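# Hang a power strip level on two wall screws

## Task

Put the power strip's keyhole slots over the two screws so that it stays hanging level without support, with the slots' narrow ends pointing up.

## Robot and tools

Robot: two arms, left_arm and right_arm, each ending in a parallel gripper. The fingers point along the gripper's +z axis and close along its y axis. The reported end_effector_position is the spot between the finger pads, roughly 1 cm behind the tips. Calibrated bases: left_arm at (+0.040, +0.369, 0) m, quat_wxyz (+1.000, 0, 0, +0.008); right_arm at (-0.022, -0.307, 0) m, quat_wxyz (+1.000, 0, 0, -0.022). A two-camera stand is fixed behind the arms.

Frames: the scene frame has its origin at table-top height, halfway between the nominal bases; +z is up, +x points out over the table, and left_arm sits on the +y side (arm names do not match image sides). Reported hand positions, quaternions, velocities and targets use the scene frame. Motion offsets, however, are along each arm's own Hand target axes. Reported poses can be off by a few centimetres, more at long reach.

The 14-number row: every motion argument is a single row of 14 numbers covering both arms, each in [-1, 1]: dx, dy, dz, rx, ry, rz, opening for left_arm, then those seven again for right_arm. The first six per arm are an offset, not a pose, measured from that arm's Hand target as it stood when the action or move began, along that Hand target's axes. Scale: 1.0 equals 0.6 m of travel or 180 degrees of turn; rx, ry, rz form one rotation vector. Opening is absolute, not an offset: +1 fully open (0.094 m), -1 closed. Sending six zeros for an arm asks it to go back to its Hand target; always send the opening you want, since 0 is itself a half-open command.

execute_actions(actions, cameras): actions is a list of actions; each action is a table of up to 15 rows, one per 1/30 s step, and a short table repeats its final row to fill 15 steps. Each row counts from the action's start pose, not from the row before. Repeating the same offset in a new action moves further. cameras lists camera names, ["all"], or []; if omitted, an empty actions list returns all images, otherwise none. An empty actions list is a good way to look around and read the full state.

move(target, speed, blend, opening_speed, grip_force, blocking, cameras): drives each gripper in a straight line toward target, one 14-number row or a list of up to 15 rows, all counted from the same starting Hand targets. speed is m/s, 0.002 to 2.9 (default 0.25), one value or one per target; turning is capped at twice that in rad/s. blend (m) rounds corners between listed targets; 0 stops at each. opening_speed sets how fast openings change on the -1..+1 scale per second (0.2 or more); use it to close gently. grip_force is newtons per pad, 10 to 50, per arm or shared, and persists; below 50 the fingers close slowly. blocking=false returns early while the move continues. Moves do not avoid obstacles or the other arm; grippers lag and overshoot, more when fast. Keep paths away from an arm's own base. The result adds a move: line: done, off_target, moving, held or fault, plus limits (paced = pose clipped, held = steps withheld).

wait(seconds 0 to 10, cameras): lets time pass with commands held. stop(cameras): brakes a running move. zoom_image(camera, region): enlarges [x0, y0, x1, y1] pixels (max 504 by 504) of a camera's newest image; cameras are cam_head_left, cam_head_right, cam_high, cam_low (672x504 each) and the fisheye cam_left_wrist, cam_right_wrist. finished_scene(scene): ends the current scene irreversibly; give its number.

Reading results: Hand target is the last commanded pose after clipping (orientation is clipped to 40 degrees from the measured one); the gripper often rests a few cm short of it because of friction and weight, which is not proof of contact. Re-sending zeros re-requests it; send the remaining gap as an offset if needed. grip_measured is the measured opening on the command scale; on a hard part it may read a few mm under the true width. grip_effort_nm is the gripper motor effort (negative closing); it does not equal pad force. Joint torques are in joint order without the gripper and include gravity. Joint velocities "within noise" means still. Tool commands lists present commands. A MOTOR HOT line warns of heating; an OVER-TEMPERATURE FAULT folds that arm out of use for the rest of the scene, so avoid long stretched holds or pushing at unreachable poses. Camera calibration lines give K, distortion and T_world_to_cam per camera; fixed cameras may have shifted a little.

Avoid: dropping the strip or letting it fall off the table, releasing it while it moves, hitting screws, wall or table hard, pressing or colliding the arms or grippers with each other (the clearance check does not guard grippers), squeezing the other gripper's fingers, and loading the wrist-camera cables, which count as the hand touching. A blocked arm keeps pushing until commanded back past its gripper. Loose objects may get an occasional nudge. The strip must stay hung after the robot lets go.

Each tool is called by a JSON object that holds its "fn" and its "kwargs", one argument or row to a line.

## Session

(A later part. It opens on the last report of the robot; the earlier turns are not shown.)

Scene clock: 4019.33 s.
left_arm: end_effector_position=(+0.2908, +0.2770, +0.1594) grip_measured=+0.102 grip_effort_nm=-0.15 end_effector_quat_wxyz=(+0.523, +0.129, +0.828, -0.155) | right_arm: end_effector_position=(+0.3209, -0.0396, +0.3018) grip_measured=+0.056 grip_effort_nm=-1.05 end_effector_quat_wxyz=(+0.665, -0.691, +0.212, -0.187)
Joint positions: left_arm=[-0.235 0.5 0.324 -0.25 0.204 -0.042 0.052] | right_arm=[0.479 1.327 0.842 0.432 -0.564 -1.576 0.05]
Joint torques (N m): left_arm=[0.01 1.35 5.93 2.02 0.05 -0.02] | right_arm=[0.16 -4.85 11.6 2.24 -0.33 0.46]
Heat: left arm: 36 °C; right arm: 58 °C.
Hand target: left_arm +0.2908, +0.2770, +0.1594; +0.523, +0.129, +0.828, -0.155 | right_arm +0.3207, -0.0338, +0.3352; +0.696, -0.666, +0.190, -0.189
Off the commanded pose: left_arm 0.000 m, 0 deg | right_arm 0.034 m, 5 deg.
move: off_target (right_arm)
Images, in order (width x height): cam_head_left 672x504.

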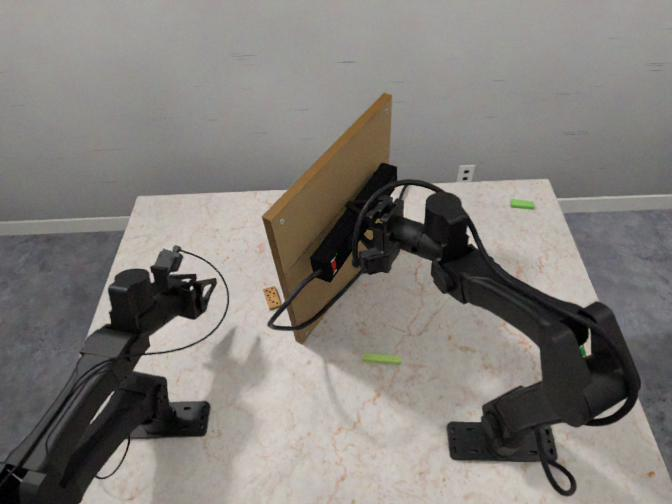

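{"fn": "move", "kwargs": {
  "target": [
    [0,0,0,0,0,0,0.1,0,0,0,0,0.014,0.014,-0.5],
    [0,0,0,0,0,0,0.1,0,0,0.014,0,0.014,0.014,-0.5]
  ],
  "speed": 0.04,
  "cameras": ["cam_head_left"]
}}

{"fn": "zoom_image", "kwargs": {
  "camera": "cam_head_left",
  "region": [285, 145, 405, 285]
}}

Scene clock: 4029.83 s.
left_arm: end_effector_position=(+0.2908, +0.2770, +0.1594) grip_measured=+0.102 grip_effort_nm=-0.14 end_effector_quat_wxyz=(+0.523, +0.129, +0.828, -0.155) | right_arm: end_effector_position=(+0.3249, -0.0350, +0.3001) grip_measured=+0.056 grip_effort_nm=-1.05 end_effector_quat_wxyz=(+0.664, -0.684, +0.239, -0.185)
Joint positions: left_arm=[-0.235 0.5 0.324 -0.25 0.204 -0.042 0.052] | right_arm=[0.51 1.337 0.847 0.432 -0.495 -1.534 0.05]
Joint torques (N m): left_arm=[-0.03 1.37 5.97 2.04 0.04 -0.02] | right_arm=[0.91 -4.93 12.18 2.21 -0.18 0.43]
Heat: left arm: 36 °C; right arm: 59 °C.
Hand target: left_arm +0.2908, +0.2770, +0.1594; +0.523, +0.129, +0.828, -0.155 | right_arm +0.3251, -0.0266, +0.3356; +0.696, -0.657, +0.220, -0.188
Off the commanded pose: left_arm 0.000 m, 0 deg | right_arm 0.036 m, 5 deg.
move: off_target (right_arm)
Images, in order (width x height): cam_head_left 672x504.

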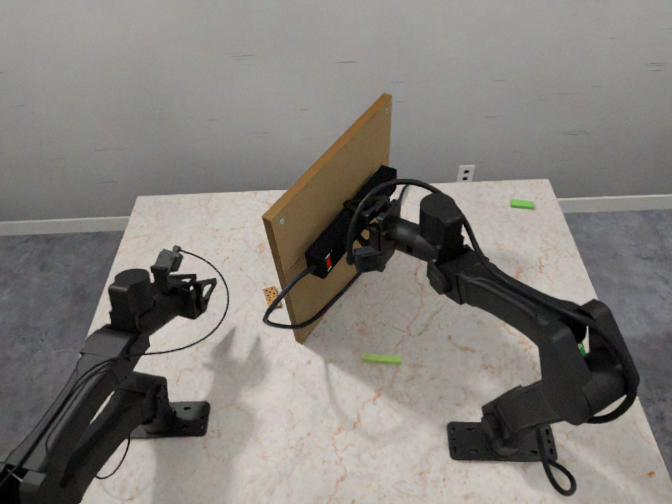

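Scaled by 3.600 from the camera's 672x504 image, which has a finer 960x720 frame.

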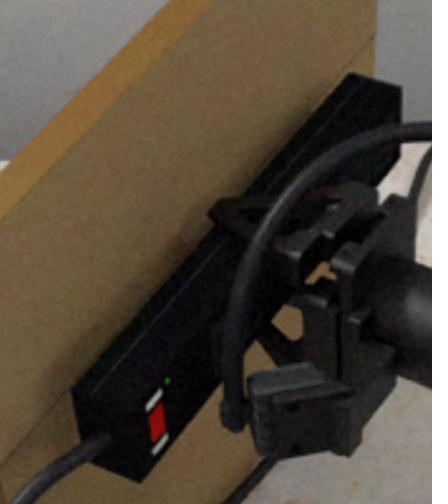

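{"fn": "move", "kwargs": {
  "target": [0,0,0,0,0,0,0.1,0,0.012,0.014,0,0,-0.003,-0.5],
  "speed": 0.04,
  "cameras": ["cam_head_left"]
}}

{"fn": "zoom_image", "kwargs": {
  "camera": "cam_head_left",
  "region": [285, 145, 405, 285]
}}

Scene clock: 4041.73 s.
left_arm: end_effector_position=(+0.2908, +0.2770, +0.1594) grip_measured=+0.102 grip_effort_nm=-0.15 end_effector_quat_wxyz=(+0.523, +0.129, +0.828, -0.155) | right_arm: end_effector_position=(+0.3282, -0.0285, +0.2897) grip_measured=+0.056 grip_effort_nm=-1.05 end_effector_quat_wxyz=(+0.659, -0.689, +0.244, -0.181)
Joint positions: left_arm=[-0.235 0.5 0.324 -0.25 0.204 -0.042 0.052] | right_arm=[0.525 1.369 0.847 0.446 -0.481 -1.534 0.05]
Joint torques (N m): left_arm=[-0.02 1.25 6.01 2 0.03 -0.01] | right_arm=[0.95 -5.2 11.85 2.42 -0.19 0.33]
Heat: left arm: 36 °C; right arm: 60 °C.
Hand target: left_arm +0.2908, +0.2770, +0.1594; +0.523, +0.129, +0.828, -0.155 | right_arm +0.3295, -0.0192, +0.3288; +0.695, -0.658, +0.217, -0.192
Off the commanded pose: left_arm 0.000 m, 0 deg | right_arm 0.040 m, 6 deg.
move: off_target (right_arm)
Images, in order (width x height): cam_head_left 672x504.

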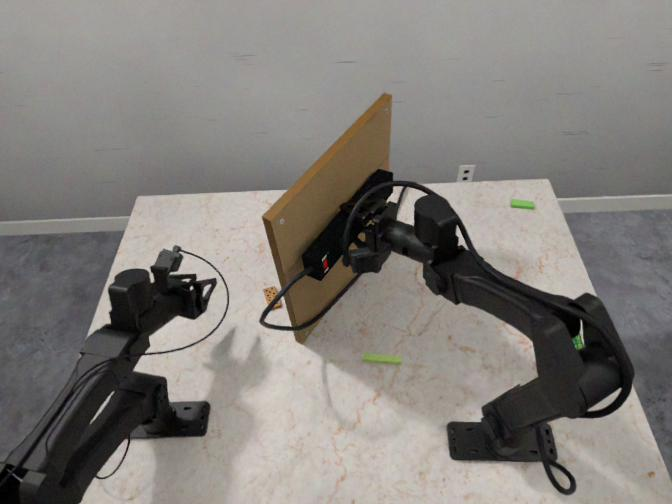

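Scaled by 3.600 from the camera's 672x504 image, which has a finer 960x720 frame.

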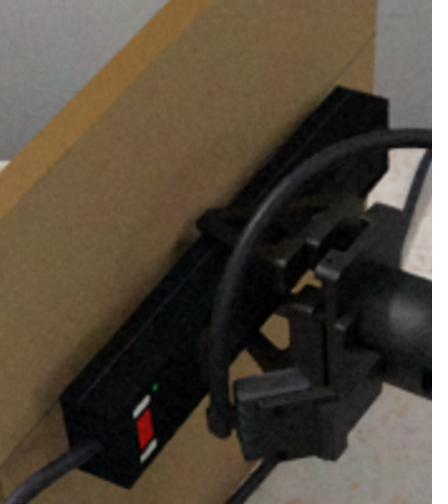

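{"fn": "move", "kwargs": {
  "target": [
    [0,0,0,0,0,0,0.1,0,0,-0.02,0,0,-0.008,-0.5],
    [0,0,0,0,0,0,0.1,0,-0.018,-0.02,0,0,-0.008,-0.5]
  ],
  "speed": 0.04,
  "cameras": ["cam_head_left"]
}}

{"fn": "zoom_image", "kwargs": {
  "camera": "cam_head_left",
  "region": [285, 145, 405, 285]
}}

Scene clock: 4050.33 s.
left_arm: end_effector_position=(+0.2908, +0.2770, +0.1594) grip_measured=+0.102 grip_effort_nm=-0.15 end_effector_quat_wxyz=(+0.523, +0.129, +0.828, -0.155) | right_arm: end_effector_position=(+0.3279, -0.0293, +0.2860) grip_measured=+0.056 grip_effort_nm=-1.05 end_effector_quat_wxyz=(+0.653, -0.695, +0.239, -0.183)
Joint positions: left_arm=[-0.235 0.5 0.324 -0.25 0.204 -0.042 0.052] | right_arm=[0.521 1.369 0.847 0.43 -0.488 -1.557 0.05]
Joint torques (N m): left_arm=[0.02 1.35 5.9 2.02 0.03 -0.01] | right_arm=[-0.31 -9.51 12.1 2.11 -0.34 0.33]
Heat: left arm: 36 °C; right arm: 61 °C.
Hand target: left_arm +0.2908, +0.2770, +0.1594; +0.523, +0.129, +0.828, -0.155 | right_arm +0.3230, -0.0298, +0.3392; +0.693, -0.661, +0.208, -0.201
Off the commanded pose: left_arm 0.000 m, 0 deg | right_arm 0.053 m, 7 deg.
move: off_target (right_arm)
Images, in order (width x height): cam_head_left 672x504.

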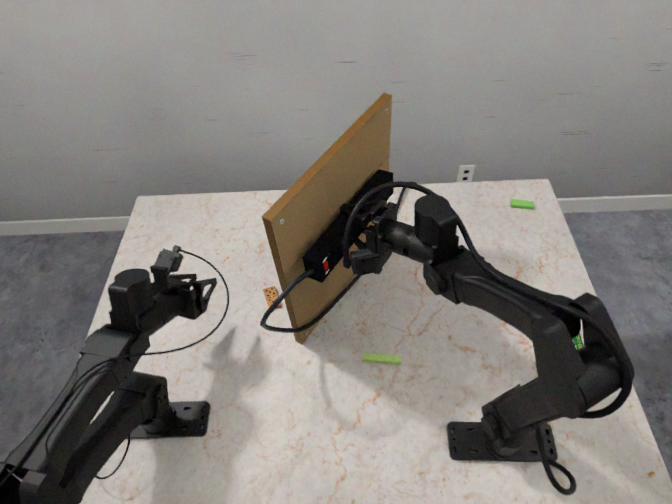

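Scaled by 3.600 from the camera's 672x504 image, which has a finer 960x720 frame.

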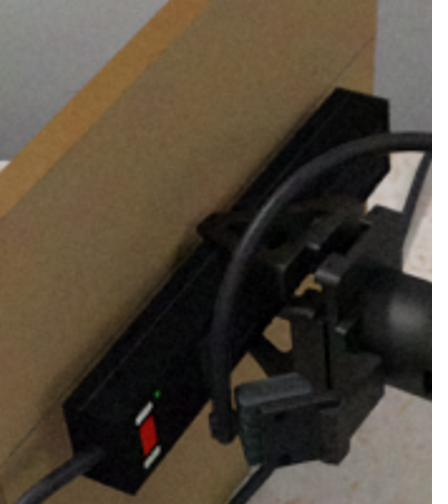

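{"fn": "move", "kwargs": {
  "target": [
    [0,0,0,0,0,0,0.1,0,-0.016,-0.01,0,0,-0.004,-0.5]
  ],
  "speed": 0.05,
  "cameras": ["cam_head_left"]
}}

{"fn": "zoom_image", "kwargs": {
  "camera": "cam_head_left",
  "region": [285, 145, 405, 285]
}}

Scene clock: 4056.87 s.
left_arm: end_effector_position=(+0.2908, +0.2770, +0.1594) grip_measured=+0.102 grip_effort_nm=-0.15 end_effector_quat_wxyz=(+0.523, +0.129, +0.828, -0.155) | right_arm: end_effector_position=(+0.3261, -0.0345, +0.2959) grip_measured=+0.056 grip_effort_nm=-1.05 end_effector_quat_wxyz=(+0.651, -0.697, +0.235, -0.189)
Joint positions: left_arm=[-0.235 0.5 0.324 -0.25 0.204 -0.042 0.052] | right_arm=[0.509 1.341 0.866 0.384 -0.497 -1.572 0.05]
Joint torques (N m): left_arm=[-0.06 1.28 5.96 2.02 0.04 -0.02] | right_arm=[-0.24 -9.09 11.88 2.09 -0.39 0.36]
Heat: left arm: 36 °C; right arm: 61 °C.
Hand target: left_arm +0.2908, +0.2770, +0.1594; +0.523, +0.129, +0.828, -0.155 | right_arm +0.3197, -0.0352, +0.3484; +0.691, -0.662, +0.204, -0.205
Off the commanded pose: left_arm 0.000 m, 0 deg | right_arm 0.053 m, 7 deg.
move: off_target (right_arm)
Images, in order (width x height): cam_head_left 672x504.

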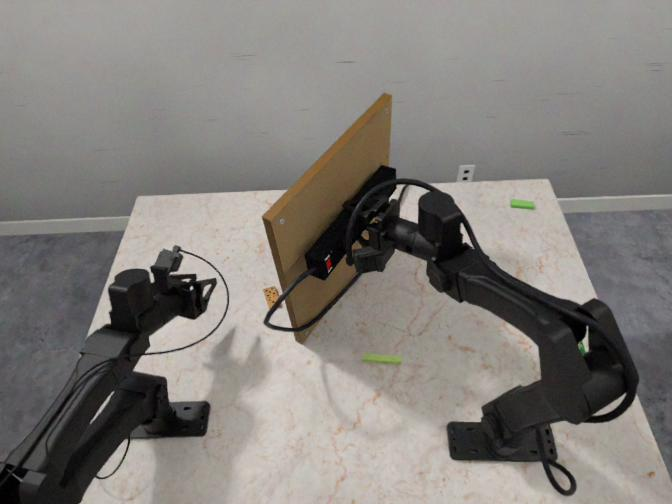

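Scaled by 3.600 from the camera's 672x504 image, which has a finer 960x720 frame.

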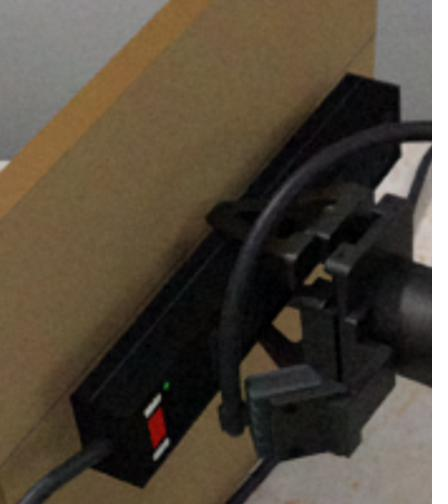

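{"fn": "move", "kwargs": {
  "target": [0,0,0,0,0,0,0.1,0.0,-0.006,0.035,0,-0.004,0,-0.5],
  "speed": 0.04,
  "cameras": ["cam_head_left"]
}}

{"fn": "zoom_image", "kwargs": {
  "camera": "cam_head_left",
  "region": [285, 145, 405, 285]
}}

Scene clock: 4068.63 s.
left_arm: end_effector_position=(+0.2908, +0.2770, +0.1594) grip_measured=+0.102 grip_effort_nm=-0.15 end_effector_quat_wxyz=(+0.523, +0.129, +0.828, -0.155) | right_arm: end_effector_position=(+0.3327, -0.0260, +0.3190) grip_measured=+0.056 grip_effort_nm=-1.05 end_effector_quat_wxyz=(+0.663, -0.688, +0.220, -0.197)
Joint positions: left_arm=[-0.235 0.5 0.324 -0.25 0.204 -0.042 0.052] | right_arm=[0.52 1.37 0.943 0.376 -0.497 -1.574 0.05]
Joint torques (N m): left_arm=[-0.01 1.37 6 2.02 0.04 -0.02] | right_arm=[0.92 -5.3 11.89 2.19 -0.21 0.36]
Heat: left arm: 36 °C; right arm: 63 °C.
Hand target: left_arm +0.2908, +0.2770, +0.1594; +0.523, +0.129, +0.828, -0.155 | right_arm +0.3314, -0.0179, +0.3528; +0.692, -0.663, +0.200, -0.201
Off the commanded pose: left_arm 0.000 m, 0 deg | right_arm 0.035 m, 5 deg.
move: off_target (right_arm)
Images, in order (width x height): cam_head_left 672x504.

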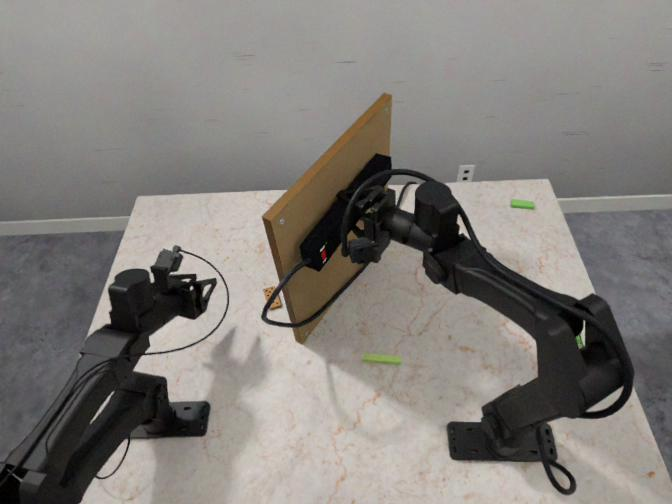

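Scaled by 3.600 from the camera's 672x504 image, which has a finer 960x720 frame.

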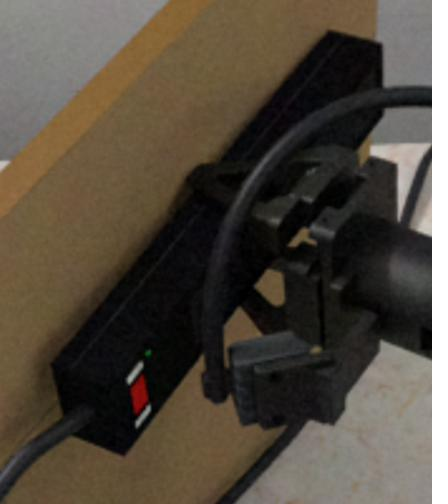

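{"fn": "move", "kwargs": {
  "target": [0,0,0,0,0,0,0.1,0.003,0.022,0.004,0,0,0.002,-0.5],
  "speed": 0.03,
  "cameras": ["cam_head_left"]
}}

{"fn": "zoom_image", "kwargs": {
  "camera": "cam_head_left",
  "region": [285, 145, 405, 285]
}}

Scene clock: 4083.30 s.
left_arm: end_effector_position=(+0.2908, +0.2770, +0.1594) grip_measured=+0.102 grip_effort_nm=-0.14 end_effector_quat_wxyz=(+0.523, +0.129, +0.828, -0.155) | right_arm: end_effector_position=(+0.3364, -0.0240, +0.3148) grip_measured=+0.056 grip_effort_nm=-1.05 end_effector_quat_wxyz=(+0.662, -0.689, +0.220, -0.196)
Joint positions: left_arm=[-0.235 0.5 0.324 -0.25 0.204 -0.042 0.052] | right_arm=[0.52 1.39 0.943 0.395 -0.497 -1.574 0.05]
Joint torques (N m): left_arm=[-0.01 1.36 5.98 2.02 0.03 -0.02] | right_arm=[1.05 -5.19 9.54 2.44 -0.19 0.42]
Heat: left arm: 36 °C; right arm: 63 °C.
Hand target: left_arm +0.2908, +0.2770, +0.1594; +0.523, +0.129, +0.828, -0.155 | right_arm +0.3343, -0.0163, +0.3397; +0.693, -0.663, +0.202, -0.198
Off the commanded pose: left_arm 0.000 m, 0 deg | right_arm 0.026 m, 5 deg.
move: off_target (right_arm)
Images, in order (width x height): cam_head_left 672x504.

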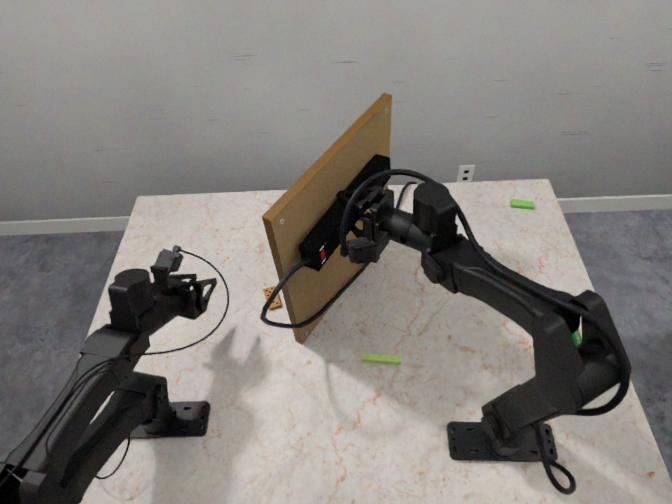

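Scaled by 3.600 from the camera's 672x504 image, which has a finer 960x720 frame.

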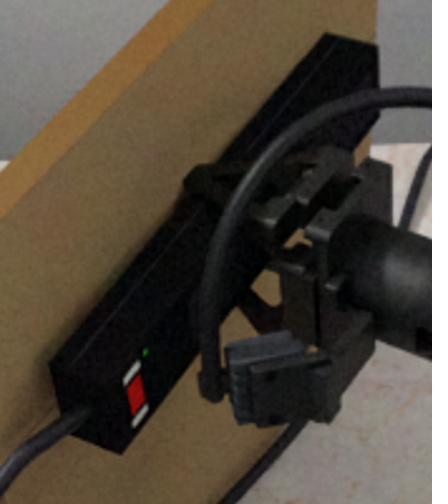

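{"fn": "move", "kwargs": {
  "target": [
    [0,0,0,0,0,0,0.1,0,0,-0.028,0,0,0,-0.5],
    [0,0,0,0,0,0,0.1,0.0,0.014,-0.028,0,0,0,-0.5]
  ],
  "speed": 0.04,
  "cameras": ["cam_head_left"]
}}

{"fn": "zoom_image", "kwargs": {
  "camera": "cam_head_left",
  "region": [285, 145, 405, 285]
}}

Scene clock: 4091.30 s.
left_arm: end_effector_position=(+0.2908, +0.2770, +0.1594) grip_measured=+0.102 grip_effort_nm=-0.15 end_effector_quat_wxyz=(+0.523, +0.129, +0.828, -0.155) | right_arm: end_effector_position=(+0.3337, -0.0281, +0.2954) grip_measured=+0.056 grip_effort_nm=-1.05 end_effector_quat_wxyz=(+0.658, -0.694, +0.224, -0.189)
Joint positions: left_arm=[-0.235 0.5 0.324 -0.25 0.204 -0.042 0.052] | right_arm=[0.509 1.39 0.883 0.435 -0.513 -1.573 0.05]
Joint torques (N m): left_arm=[-0.02 1.4 5.9 2.04 0.05 -0.02] | right_arm=[-0.38 -9.26 7.88 2.38 -0.3 0.42]
Heat: left arm: 36 °C; right arm: 61 °C.
Hand target: left_arm +0.2908, +0.2770, +0.1594; +0.523, +0.129, +0.828, -0.155 | right_arm +0.3252, -0.0301, +0.3306; +0.693, -0.663, +0.202, -0.198
Off the commanded pose: left_arm 0.000 m, 0 deg | right_arm 0.036 m, 6 deg.
move: off_target (right_arm)
Images, in order (width x height): cam_head_left 672x504.

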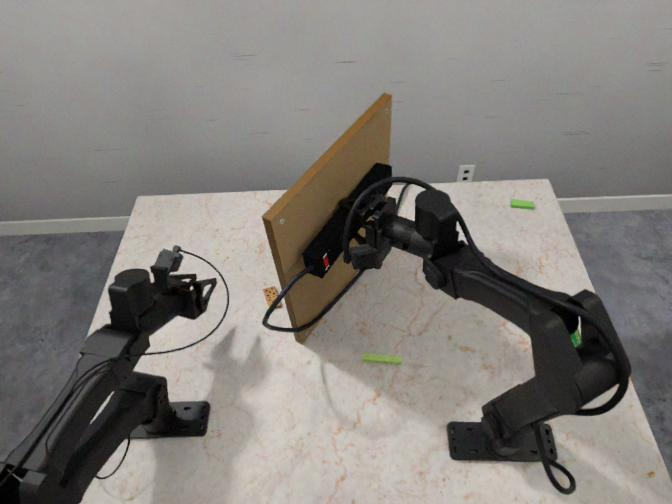

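Scaled by 3.600 from the camera's 672x504 image, which has a finer 960x720 frame.

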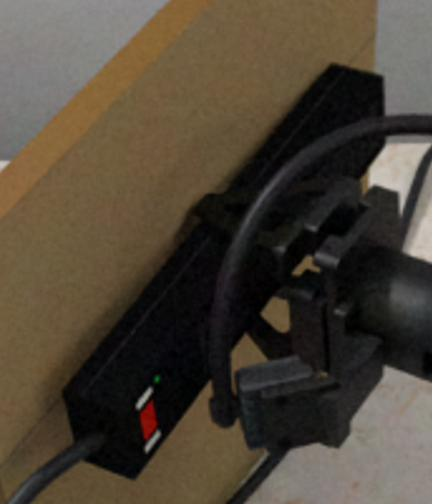

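{"fn": "move", "kwargs": {
  "target": [
    [0,0,0,0,0,0,0.1,0,0,0.0,0,0.01,0,-0.5],
    [0,0,0,0,0,0,0.1,0,0,0.03,0,0.01,0,-0.5]
  ],
  "speed": 0.03,
  "cameras": ["cam_head_left"]
}}

{"fn": "zoom_image", "kwargs": {
  "camera": "cam_head_left",
  "region": [285, 145, 405, 285]
}}

Scene clock: 4105.67 s.
left_arm: end_effector_position=(+0.2908, +0.2770, +0.1594) grip_measured=+0.102 grip_effort_nm=-0.14 end_effector_quat_wxyz=(+0.523, +0.129, +0.828, -0.155) | right_arm: end_effector_position=(+0.3340, -0.0240, +0.2922) grip_measured=+0.056 grip_effort_nm=-1.05 end_effector_quat_wxyz=(+0.653, -0.692, +0.236, -0.199)
Joint positions: left_arm=[-0.235 0.5 0.324 -0.25 0.204 -0.042 0.052] | right_arm=[0.54 1.39 0.876 0.438 -0.449 -1.571 0.05]
Joint torques (N m): left_arm=[-0.06 1.31 5.94 2.03 0.04 -0.01] | right_arm=[1.01 -5.63 11.71 2.42 -0.17 0.44]
Heat: left arm: 36 °C; right arm: 60 °C.
Hand target: left_arm +0.2908, +0.2770, +0.1594; +0.523, +0.129, +0.828, -0.155 | right_arm +0.3350, -0.0149, +0.3314; +0.690, -0.660, +0.213, -0.209
Off the commanded pose: left_arm 0.000 m, 0 deg | right_arm 0.040 m, 6 deg.
move: off_target (right_arm)
Images, in order (width x height): cam_head_left 672x504.

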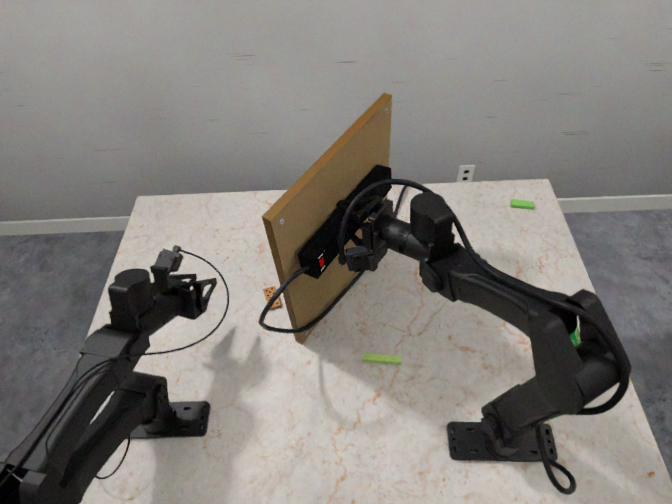

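Scaled by 3.600 from the camera's 672x504 image, which has a finer 960x720 frame.

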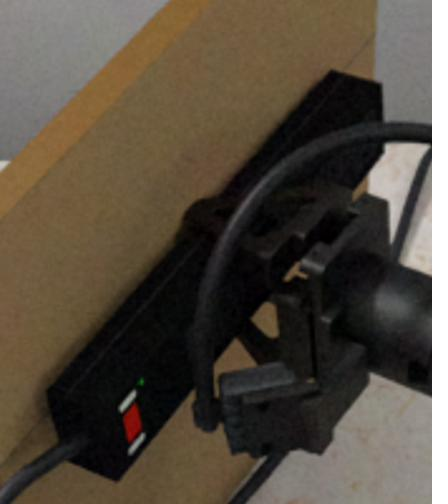

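{"fn": "move", "kwargs": {
  "target": [0,0,0,0,0,0,0.1,0.002,0.022,0.012,0,0,0,-0.5],
  "speed": 0.03,
  "cameras": ["cam_head_left"]
}}

{"fn": "zoom_image", "kwargs": {
  "camera": "cam_head_left",
  "region": [285, 145, 405, 285]
}}

Scene clock: 4113.03 s.
left_arm: end_effector_position=(+0.2908, +0.2770, +0.1594) grip_measured=+0.102 grip_effort_nm=-0.14 end_effector_quat_wxyz=(+0.523, +0.129, +0.828, -0.155) | right_arm: end_effector_position=(+0.3359, -0.0225, +0.2939) grip_measured=+0.056 grip_effort_nm=-1.05 end_effector_quat_wxyz=(+0.657, -0.688, +0.232, -0.203)
Joint positions: left_arm=[-0.235 0.5 0.324 -0.25 0.204 -0.042 0.052] | right_arm=[0.54 1.402 0.876 0.467 -0.45 -1.571 0.05]
Joint torques (N m): left_arm=[-0.02 1.36 6.01 2.03 0.05 -0.01] | right_arm=[1.73 -2.96 10.51 2.71 -0.02 0.4]
Heat: left arm: 36 °C; right arm: 61 °C.
Hand target: left_arm +0.2908, +0.2770, +0.1594; +0.523, +0.129, +0.828, -0.155 | right_arm +0.3402, -0.0092, +0.3184; +0.690, -0.660, +0.213, -0.209
Off the commanded pose: left_arm 0.000 m, 0 deg | right_arm 0.028 m, 5 deg.
move: off_target (right_arm)
Images, in order (width x height): cam_head_left 672x504.

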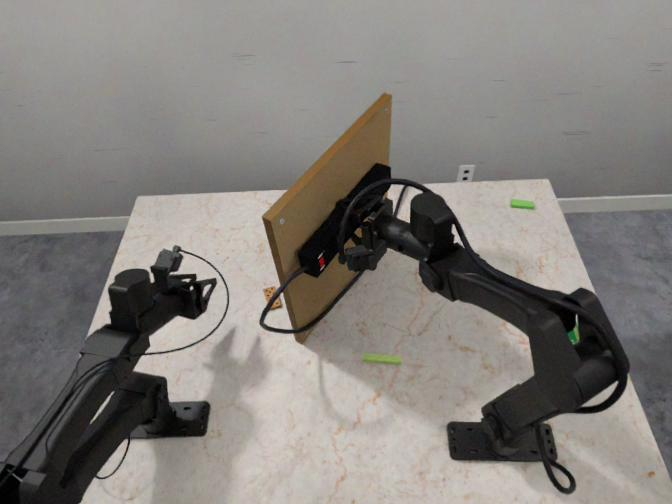

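Scaled by 3.600 from the camera's 672x504 image, which has a finer 960x720 frame.

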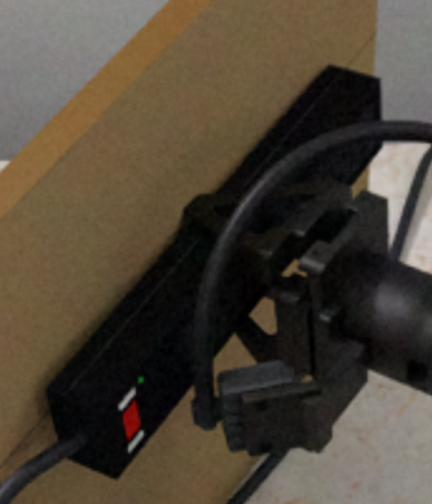

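{"fn": "move", "kwargs": {
  "target": [0,0,0,0,0,0,0.1,0.001,0.022,0.005,0,0,0,-0.5],
  "speed": 0.03,
  "cameras": ["cam_head_left"]
}}

{"fn": "zoom_image", "kwargs": {
  "camera": "cam_head_left",
  "region": [285, 145, 405, 285]
}}

Scene clock: 4120.27 s.
left_arm: end_effector_position=(+0.2908, +0.2770, +0.1594) grip_measured=+0.102 grip_effort_nm=-0.14 end_effector_quat_wxyz=(+0.523, +0.129, +0.828, -0.155) | right_arm: end_effector_position=(+0.3368, -0.0217, +0.2930) grip_measured=+0.056 grip_effort_nm=-1.05 end_effector_quat_wxyz=(+0.667, -0.679, +0.222, -0.211)
Joint positions: left_arm=[-0.235 0.5 0.324 -0.25 0.204 -0.042 0.052] | right_arm=[0.54 1.417 0.85 0.543 -0.452 -1.571 0.05]
Joint torques (N m): left_arm=[-0.03 1.26 5.91 2.04 0.04 -0.02] | right_arm=[1.94 -1.59 10.5 2.49 0.08 0.4]
Heat: left arm: 36 °C; right arm: 61 °C.
Hand target: left_arm +0.2908, +0.2770, +0.1594; +0.523, +0.129, +0.828, -0.155 | right_arm +0.3425, -0.0066, +0.3053; +0.690, -0.660, +0.213, -0.209
Off the commanded pose: left_arm 0.000 m, 0 deg | right_arm 0.020 m, 4 deg.
move: off_target (right_arm)
Images, in order (width x height): cam_head_left 672x504.

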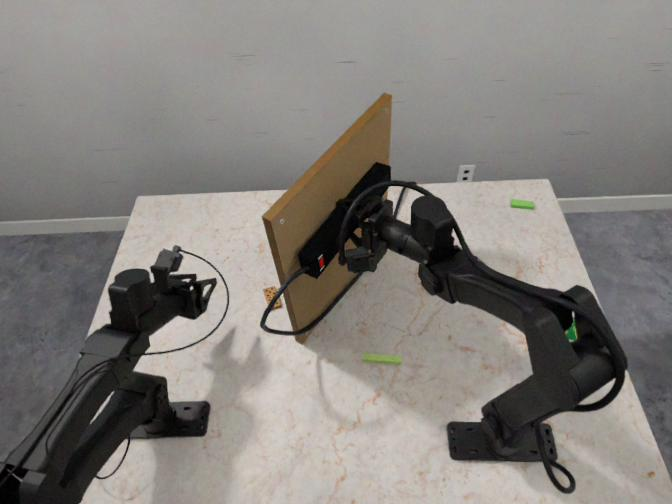

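Scaled by 3.600 from the camera's 672x504 image, which has a finer 960x720 frame.

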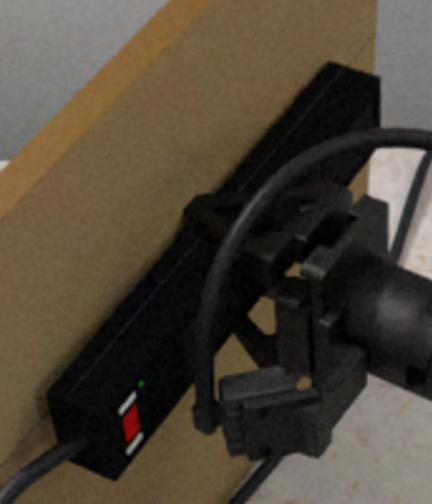

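{"fn": "move", "kwargs": {
  "target": [
    [0,0,0,0,0,0,0.1,0.001,0.018,0.006,0,0,0.012,-0.5],
    [0,0,0,0,0,0,0.1,0.001,0.025,0.006,0,0,0.025,-0.5]
  ],
  "speed": 0.03,
  "cameras": ["cam_head_left"]
}}

{"fn": "zoom_image", "kwargs": {
  "camera": "cam_head_left",
  "region": [285, 145, 405, 285]
}}

Scene clock: 4129.20 s.
left_arm: end_effector_position=(+0.2908, +0.2770, +0.1594) grip_measured=+0.102 grip_effort_nm=-0.15 end_effector_quat_wxyz=(+0.523, +0.129, +0.828, -0.155) | right_arm: end_effector_position=(+0.3377, -0.0207, +0.2916) grip_measured=+0.056 grip_effort_nm=-1.05 end_effector_quat_wxyz=(+0.684, -0.663, +0.220, -0.211)
Joint positions: left_arm=[-0.235 0.5 0.324 -0.25 0.204 -0.042 0.052] | right_arm=[0.54 1.444 0.817 0.654 -0.456 -1.538 0.05]
Joint torques (N m): left_arm=[-0.08 1.36 6.05 2.03 0.05 -0.02] | right_arm=[2.39 -0.79 10.97 2.04 0.19 0.81]
Heat: left arm: 36 °C; right arm: 60 °C.
Hand target: left_arm +0.2908, +0.2770, +0.1594; +0.523, +0.129, +0.828, -0.155 | right_arm +0.3453, -0.0033, +0.2904; +0.698, -0.651, +0.239, -0.182
Off the commanded pose: left_arm 0.000 m, 0 deg | right_arm 0.019 m, 5 deg.
move: off_target (right_arm)
Images, in order (width x height): cam_head_left 672x504.

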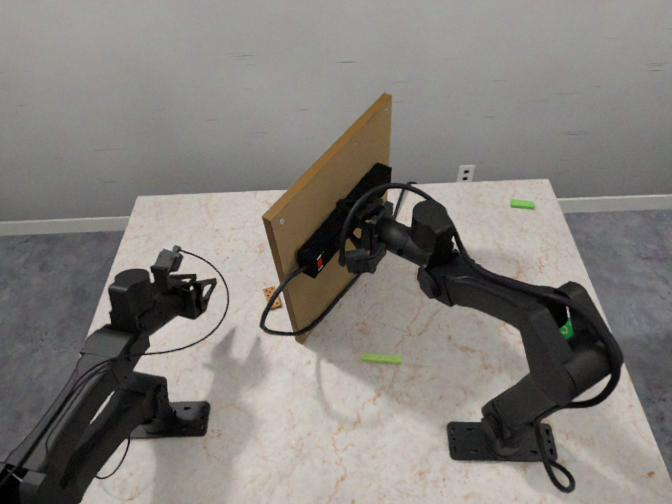

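Scaled by 3.600 from the camera's 672x504 image, which has a finer 960x720 frame.

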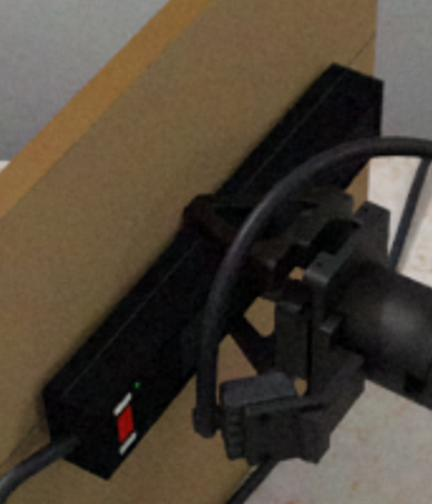

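{"fn": "move", "kwargs": {
  "target": [
    [0,0,0,0,0,0,0.1,0.003,0.014,0.012,-0.005,-0.008,0.004,-0.5],
    [0,0,0,0,0,0,0.1,0.003,0.028,0.012,-0.01,-0.008,0.008,-0.5]
  ],
  "speed": 0.03,
  "cameras": ["cam_head_left"]
}}

{"fn": "zoom_image", "kwargs": {
  "camera": "cam_head_left",
  "region": [285, 145, 405, 285]
}}

Scene clock: 4139.73 s.
left_arm: end_effector_position=(+0.2908, +0.2770, +0.1594) grip_measured=+0.102 grip_effort_nm=-0.15 end_effector_quat_wxyz=(+0.523, +0.129, +0.828, -0.155) | right_arm: end_effector_position=(+0.3387, -0.0196, +0.2877) grip_measured=+0.056 grip_effort_nm=-1.05 end_effector_quat_wxyz=(+0.688, -0.665, +0.212, -0.200)
Joint positions: left_arm=[-0.235 0.5 0.324 -0.25 0.204 -0.042 0.052] | right_arm=[0.526 1.467 0.817 0.681 -0.498 -1.531 0.05]
Joint torques (N m): left_arm=[-0.08 1.37 5.96 2.01 0.05 -0.02] | right_arm=[3.17 1.06 11.03 1.87 0.29 0.83]
Heat: left arm: 36 °C; right arm: 61 °C.
Hand target: left_arm +0.2908, +0.2770, +0.1594; +0.523, +0.129, +0.828, -0.155 | right_arm +0.3498, +0.0031, +0.2739; +0.692, -0.661, +0.241, -0.161
Off the commanded pose: left_arm 0.000 m, 0 deg | right_arm 0.029 m, 6 deg.
move: off_target (right_arm)
Images, in order (width x height): cam_head_left 672x504.

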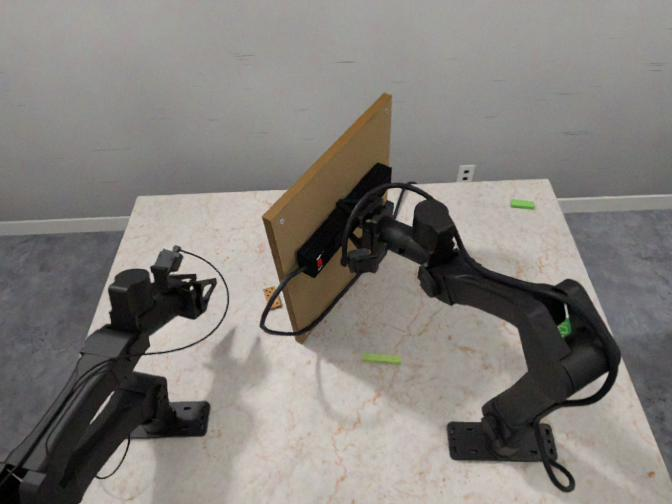

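Scaled by 3.600 from the camera's 672x504 image, which has a finer 960x720 frame.

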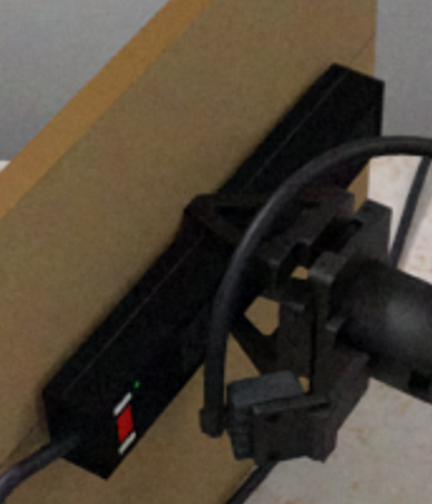

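{"fn": "move", "kwargs": {
  "target": [
    [0,0,0,0,0,0,0.1,0.0,-0.008,0.015,0,-0.05,-0.004,-0.5],
    [0,0,0,0,0,0,0.1,0.008,-0.008,0.015,0,-0.05,-0.004,-0.5],
    [0,0,0,0,0,0,0.1,-0.006,-0.004,0.015,0,-0.05,0.004,-0.5]
  ],
  "speed": 0.03,
  "cameras": ["cam_head_left"]
}}

{"fn": "zoom_image", "kwargs": {
  "camera": "cam_head_left",
  "region": [285, 145, 405, 285]
}}

Scene clock: 4153.53 s.
left_arm: end_effector_position=(+0.2908, +0.2770, +0.1594) grip_measured=+0.102 grip_effort_nm=-0.14 end_effector_quat_wxyz=(+0.523, +0.129, +0.828, -0.155) | right_arm: end_effector_position=(+0.3387, -0.0213, +0.2885) grip_measured=+0.056 grip_effort_nm=-1.05 end_effector_quat_wxyz=(+0.714, -0.671, +0.144, -0.136)
Joint positions: left_arm=[-0.235 0.5 0.324 -0.25 0.204 -0.042 0.052] | right_arm=[0.431 1.56 0.868 0.773 -0.783 -1.491 0.05]
Joint torques (N m): left_arm=[-0.1 1.39 5.96 2 0.03 -0.01] | right_arm=[6.6 -0.85 12.04 1.3 1.16 0.72]
Heat: left arm: 36 °C; right arm: 61 °C.
Hand target: left_arm +0.2908, +0.2770, +0.1594; +0.523, +0.129, +0.828, -0.155 | right_arm +0.3519, +0.0124, +0.2769; +0.710, -0.670, +0.190, -0.104
Off the commanded pose: left_arm 0.000 m, 0 deg | right_arm 0.038 m, 6 deg.
move: off_target (right_arm)
Images, in order (width x height): cam_head_left 672x504.

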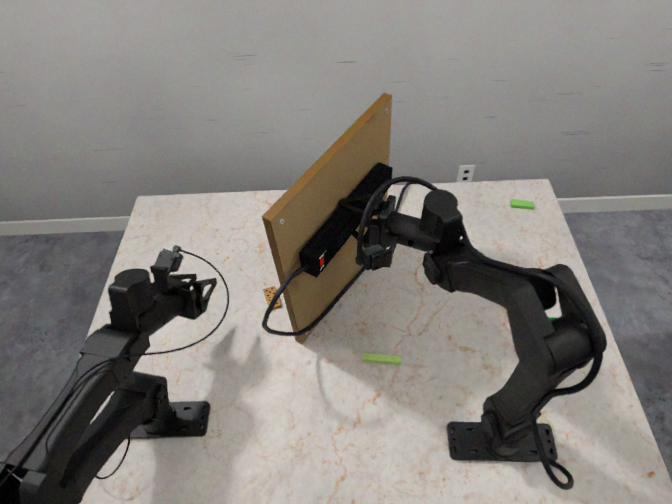

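Scaled by 3.600 from the camera's 672x504 image, which has a finer 960x720 frame.

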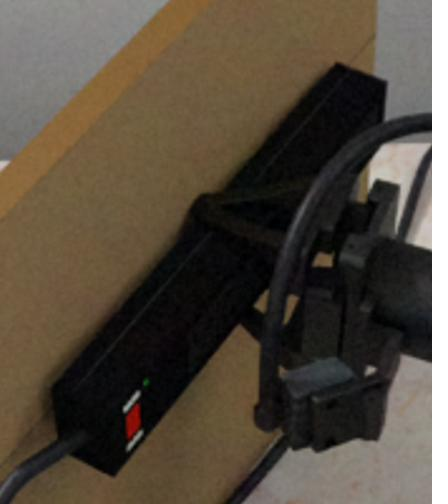

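{"fn": "move", "kwargs": {
  "target": [
    [0,0,0,0,0,0,0.1,0.0,0.01,0.005,0,0,0.025,-0.5],
    [0,0,0,0,0,0,0.1,0.008,0.01,0.01,0,0,0.03,-0.5],
    [0,0,0,0,0,0,0.1,-0.006,0.016,0.01,0,0,0.03,-0.5]
  ],
  "speed": 0.03,
  "cameras": ["cam_head_left"]
}}

{"fn": "zoom_image", "kwargs": {
  "camera": "cam_head_left",
  "region": [285, 145, 405, 285]
}}

Scene clock: 4167.43 s.
left_arm: end_effector_position=(+0.2908, +0.2770, +0.1594) grip_measured=+0.102 grip_effort_nm=-0.15 end_effector_quat_wxyz=(+0.523, +0.129, +0.828, -0.155) | right_arm: end_effector_position=(+0.3403, -0.0214, +0.2890) grip_measured=+0.056 grip_effort_nm=-1.05 end_effector_quat_wxyz=(+0.722, -0.662, +0.171, -0.109)
Joint positions: left_arm=[-0.235 0.5 0.324 -0.25 0.204 -0.042 0.052] | right_arm=[0.43 1.567 0.868 0.792 -0.78 -1.403 0.05]
Joint torques (N m): left_arm=[-0.09 1.37 5.97 2.03 0.05 -0.02] | right_arm=[8.24 -0.34 10.22 1.35 1.37 0.72]
Heat: left arm: 36 °C; right arm: 60 °C.
Hand target: left_arm +0.2908, +0.2770, +0.1594; +0.523, +0.129, +0.828, -0.155 | right_arm +0.3500, +0.0202, +0.2680; +0.714, -0.660, +0.221, -0.070
Off the commanded pose: left_arm 0.000 m, 0 deg | right_arm 0.048 m, 7 deg.
move: off_target (right_arm)
Images, in order (width x height): cam_head_left 672x504.

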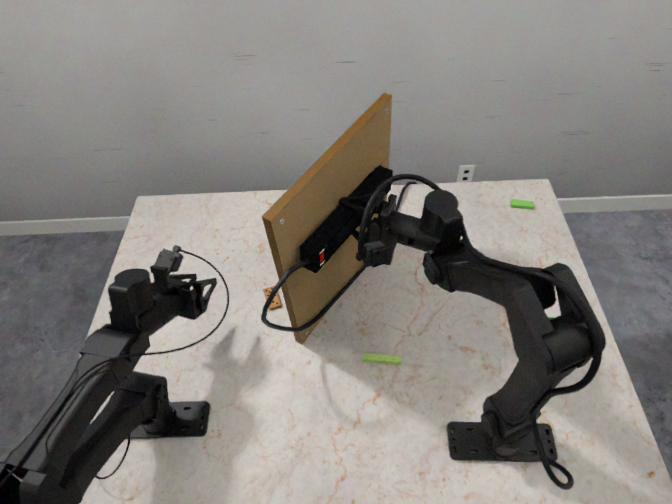

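Scaled by 3.600 from the camera's 672x504 image, which has a finer 960x720 frame.

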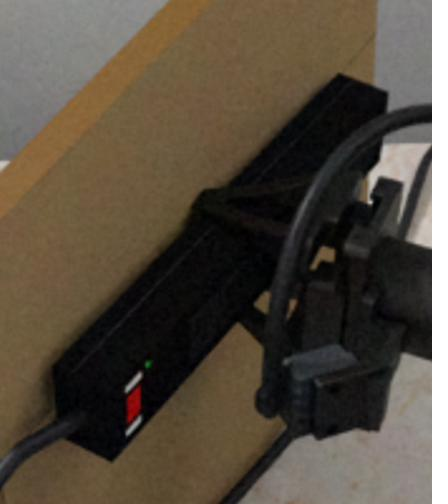

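{"fn": "move", "kwargs": {
  "target": [
    [0,0,0,0,0,0,0.1,0.004,0.006,0,0,0,-0.015,-0.5],
    [0,0,0,0,0,0,0.1,0.004,0.01,0.005,0,-0.01,-0.022,-0.5]
  ],
  "speed": 0.03,
  "cameras": ["cam_head_left"]
}}

{"fn": "zoom_image", "kwargs": {
  "camera": "cam_head_left",
  "region": [285, 145, 405, 285]
}}

Scene clock: 4180.20 s.
left_arm: end_effector_position=(+0.2908, +0.2770, +0.1594) grip_measured=+0.102 grip_effort_nm=-0.14 end_effector_quat_wxyz=(+0.523, +0.129, +0.828, -0.155) | right_arm: end_effector_position=(+0.3404, -0.0209, +0.2856) grip_measured=+0.056 grip_effort_nm=-1.05 end_effector_quat_wxyz=(+0.726, -0.659, +0.163, -0.113)
Joint positions: left_arm=[-0.235 0.5 0.324 -0.25 0.204 -0.042 0.052] | right_arm=[0.429 1.586 0.854 0.844 -0.785 -1.403 0.05]
Joint torques (N m): left_arm=[-0.06 1.4 5.96 2.01 0.05 -0.03] | right_arm=[7.79 1.02 11.59 1.31 1.03 0.1]
Heat: left arm: 36 °C; right arm: 60 °C.
Hand target: left_arm +0.2908, +0.2770, +0.1594; +0.523, +0.129, +0.828, -0.155 | right_arm +0.3523, +0.0226, +0.2617; +0.715, -0.669, +0.187, -0.085
Off the commanded pose: left_arm 0.000 m, 0 deg | right_arm 0.051 m, 5 deg.
move: off_target (right_arm)
Images, in order (width x height): cam_head_left 672x504.

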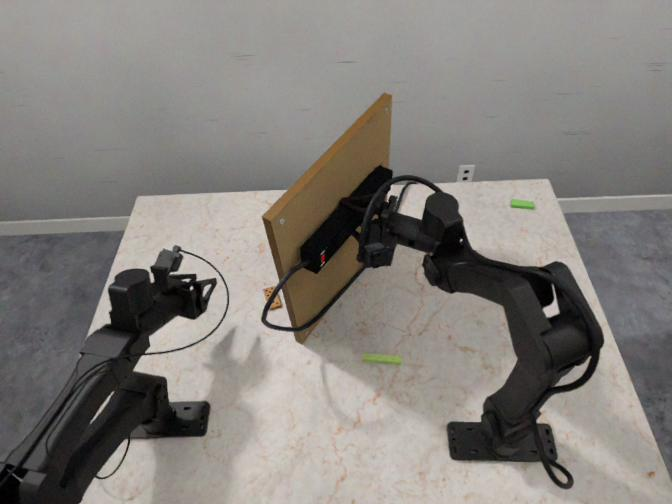

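Scaled by 3.600 from the camera's 672x504 image, which has a finer 960x720 frame.

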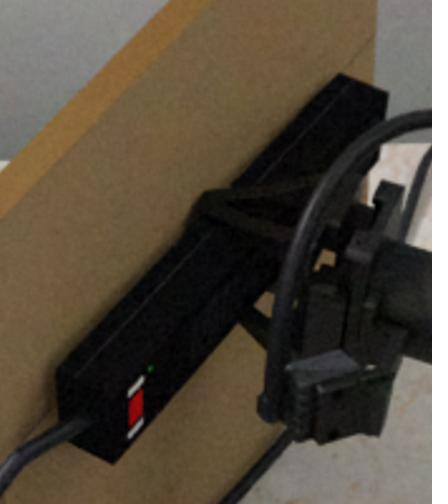

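{"fn": "move", "kwargs": {
  "target": [
    [0,0,0,0,0,0,0.1,0,0.006,0,0,0,-0.012,-0.5],
    [0,0,0,0,0,0,0.1,0,0.01,0.0,0,0,-0.025,-0.5]
  ],
  "speed": 0.02,
  "cameras": ["cam_head_left"]
}}

{"fn": "zoom_image", "kwargs": {
  "camera": "cam_head_left",
  "region": [285, 145, 405, 285]
}}

Scene clock: 4191.07 s.
left_arm: end_effector_position=(+0.2908, +0.2770, +0.1594) grip_measured=+0.102 grip_effort_nm=-0.15 end_effector_quat_wxyz=(+0.523, +0.129, +0.828, -0.155) | right_arm: end_effector_position=(+0.3391, -0.0212, +0.2852) grip_measured=+0.056 grip_effort_nm=-1.05 end_effector_quat_wxyz=(+0.729, -0.657, +0.142, -0.132)
Joint positions: left_arm=[-0.235 0.5 0.324 -0.25 0.204 -0.042 0.052] | right_arm=[0.429 1.597 0.84 0.895 -0.789 -1.439 0.05]
Joint torques (N m): left_arm=[-0.01 1.35 5.96 2.02 0.05 -0.04] | right_arm=[7.83 0.92 11.02 1.09 1.09 -0.36]
Heat: left arm: 36 °C; right arm: 61 °C.
Hand target: left_arm +0.2908, +0.2770, +0.1594; +0.523, +0.129, +0.828, -0.155 | right_arm +0.3516, +0.0232, +0.2557; +0.711, -0.675, +0.161, -0.113
Off the commanded pose: left_arm 0.000 m, 0 deg | right_arm 0.055 m, 4 deg.
move: off_target (right_arm)
Images, in order (width x height): cam_head_left 672x504.

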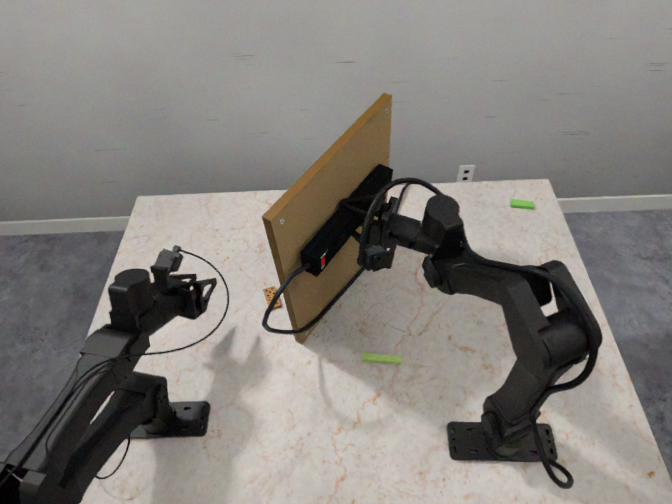

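Scaled by 3.600 from the camera's 672x504 image, which has a finer 960x720 frame.

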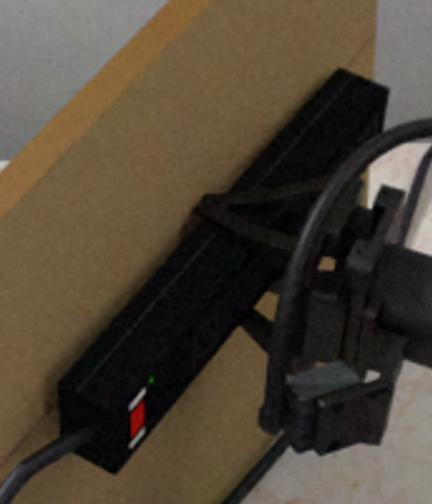

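{"fn": "move", "kwargs": {
  "target": [
    [0,0,0,0,0,0,0.1,0,0.012,0.002,0,0,-0.008,-0.5],
    [0,0,0,0,0,0,0.1,0,0.024,0.004,0,0,-0.01,-0.5]
  ],
  "speed": 0.02,
  "cameras": ["cam_head_left"]
}}

{"fn": "zoom_image", "kwargs": {
  "camera": "cam_head_left",
  "region": [285, 145, 405, 285]
}}

Scene clock: 4200.43 s.
left_arm: end_effector_position=(+0.2908, +0.2770, +0.1594) grip_measured=+0.102 grip_effort_nm=-0.15 end_effector_quat_wxyz=(+0.523, +0.129, +0.828, -0.155) | right_arm: end_effector_position=(+0.3358, -0.0218, +0.2853) grip_measured=+0.056 grip_effort_nm=-1.05 end_effector_quat_wxyz=(+0.737, -0.647, +0.105, -0.166)
Joint positions: left_arm=[-0.235 0.5 0.324 -0.25 0.204 -0.042 0.052] | right_arm=[0.429 1.623 0.81 1.018 -0.794 -1.485 0.05]
Joint velocities: left_arm=[within noise] | right_arm=[-0.002 -0.007 -0.007 -0.037 -0.007 -0.154 -0.001]
Joint torques (N m): left_arm=[-0.13 1.35 5.98 2.01 0.05 -0.01] | right_arm=[8.34 1.16 10.39 0.46 1.23 -0.3]
Heat: left arm: 36 °C; right arm: 60 °C.
Hand target: left_arm +0.2908, +0.2770, +0.1594; +0.523, +0.129, +0.828, -0.155 | right_arm +0.3516, +0.0263, +0.2415; +0.709, -0.678, +0.150, -0.124
Off the commanded pose: left_arm 0.000 m, 0 deg | right_arm 0.067 m, 9 deg.
move: off_target (right_arm)
Images, in order (width x height): cam_head_left 672x504.

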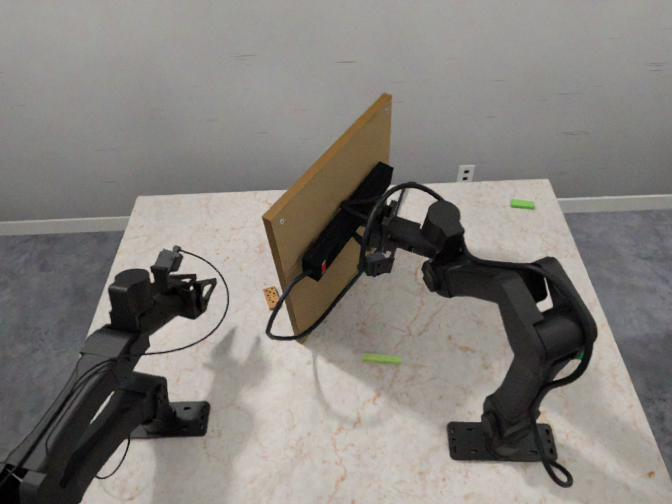

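Scaled by 3.600 from the camera's 672x504 image, which has a finer 960x720 frame.

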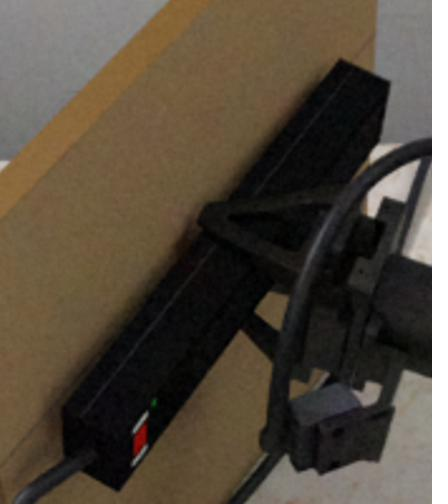

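{"fn": "move", "kwargs": {
  "target": [
    [0,0,0,0,0,0,0.1,-0.01,-0.004,0.004,0,0,0.02,-0.5],
    [0,0,0,0,0,0,0.1,-0.01,-0.008,0.008,0,0,0.028,-0.5]
  ],
  "speed": 0.02,
  "cameras": ["cam_head_left"]
}}

{"fn": "zoom_image", "kwargs": {
  "camera": "cam_head_left",
  "region": [285, 145, 405, 285]
}}

Scene clock: 4215.23 s.
left_arm: end_effector_position=(+0.2908, +0.2770, +0.1594) grip_measured=+0.102 grip_effort_nm=-0.14 end_effector_quat_wxyz=(+0.523, +0.129, +0.828, -0.155) | right_arm: end_effector_position=(+0.3355, -0.0226, +0.2849) grip_measured=+0.056 grip_effort_nm=-1.05 end_effector_quat_wxyz=(+0.743, -0.637, +0.122, -0.167)
Joint positions: left_arm=[-0.235 0.5 0.324 -0.25 0.204 -0.042 0.052] | right_arm=[0.439 1.621 0.786 1.054 -0.753 -1.451 0.05]
Joint torques (N m): left_arm=[0.01 1.32 5.93 2.04 0.05 -0.02] | right_arm=[9.17 0.39 12.19 0.18 1 0.37]
Heat: left arm: 36 °C; right arm: 60 °C.
Hand target: left_arm +0.2908, +0.2770, +0.1594; +0.523, +0.129, +0.828, -0.155 | right_arm +0.3481, +0.0327, +0.2467; +0.714, -0.671, +0.180, -0.093
Off the commanded pose: left_arm 0.000 m, 0 deg | right_arm 0.068 m, 12 deg.
move: off_target (right_arm)
Images, in order (width x height): cam_head_left 672x504.

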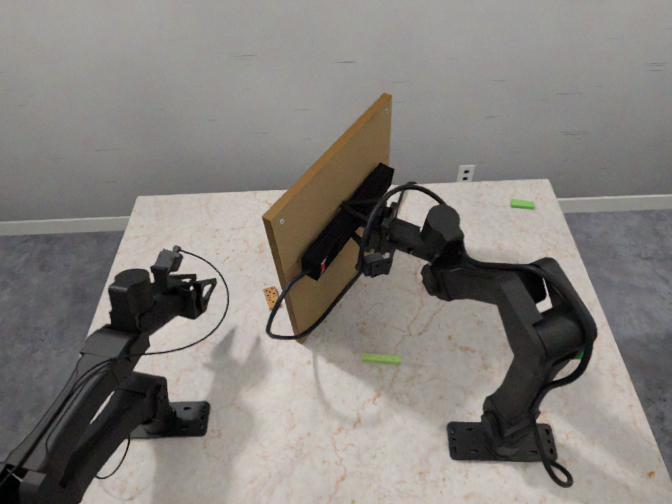

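Scaled by 3.600 from the camera's 672x504 image, which has a finer 960x720 frame.

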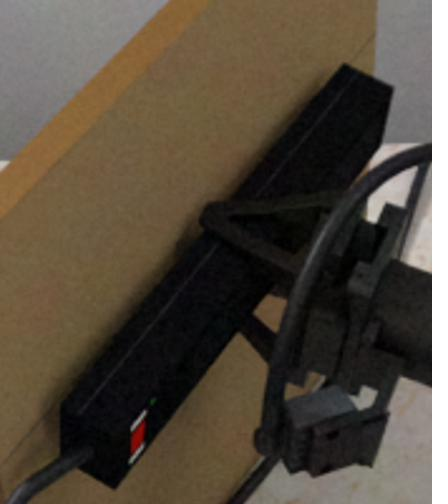

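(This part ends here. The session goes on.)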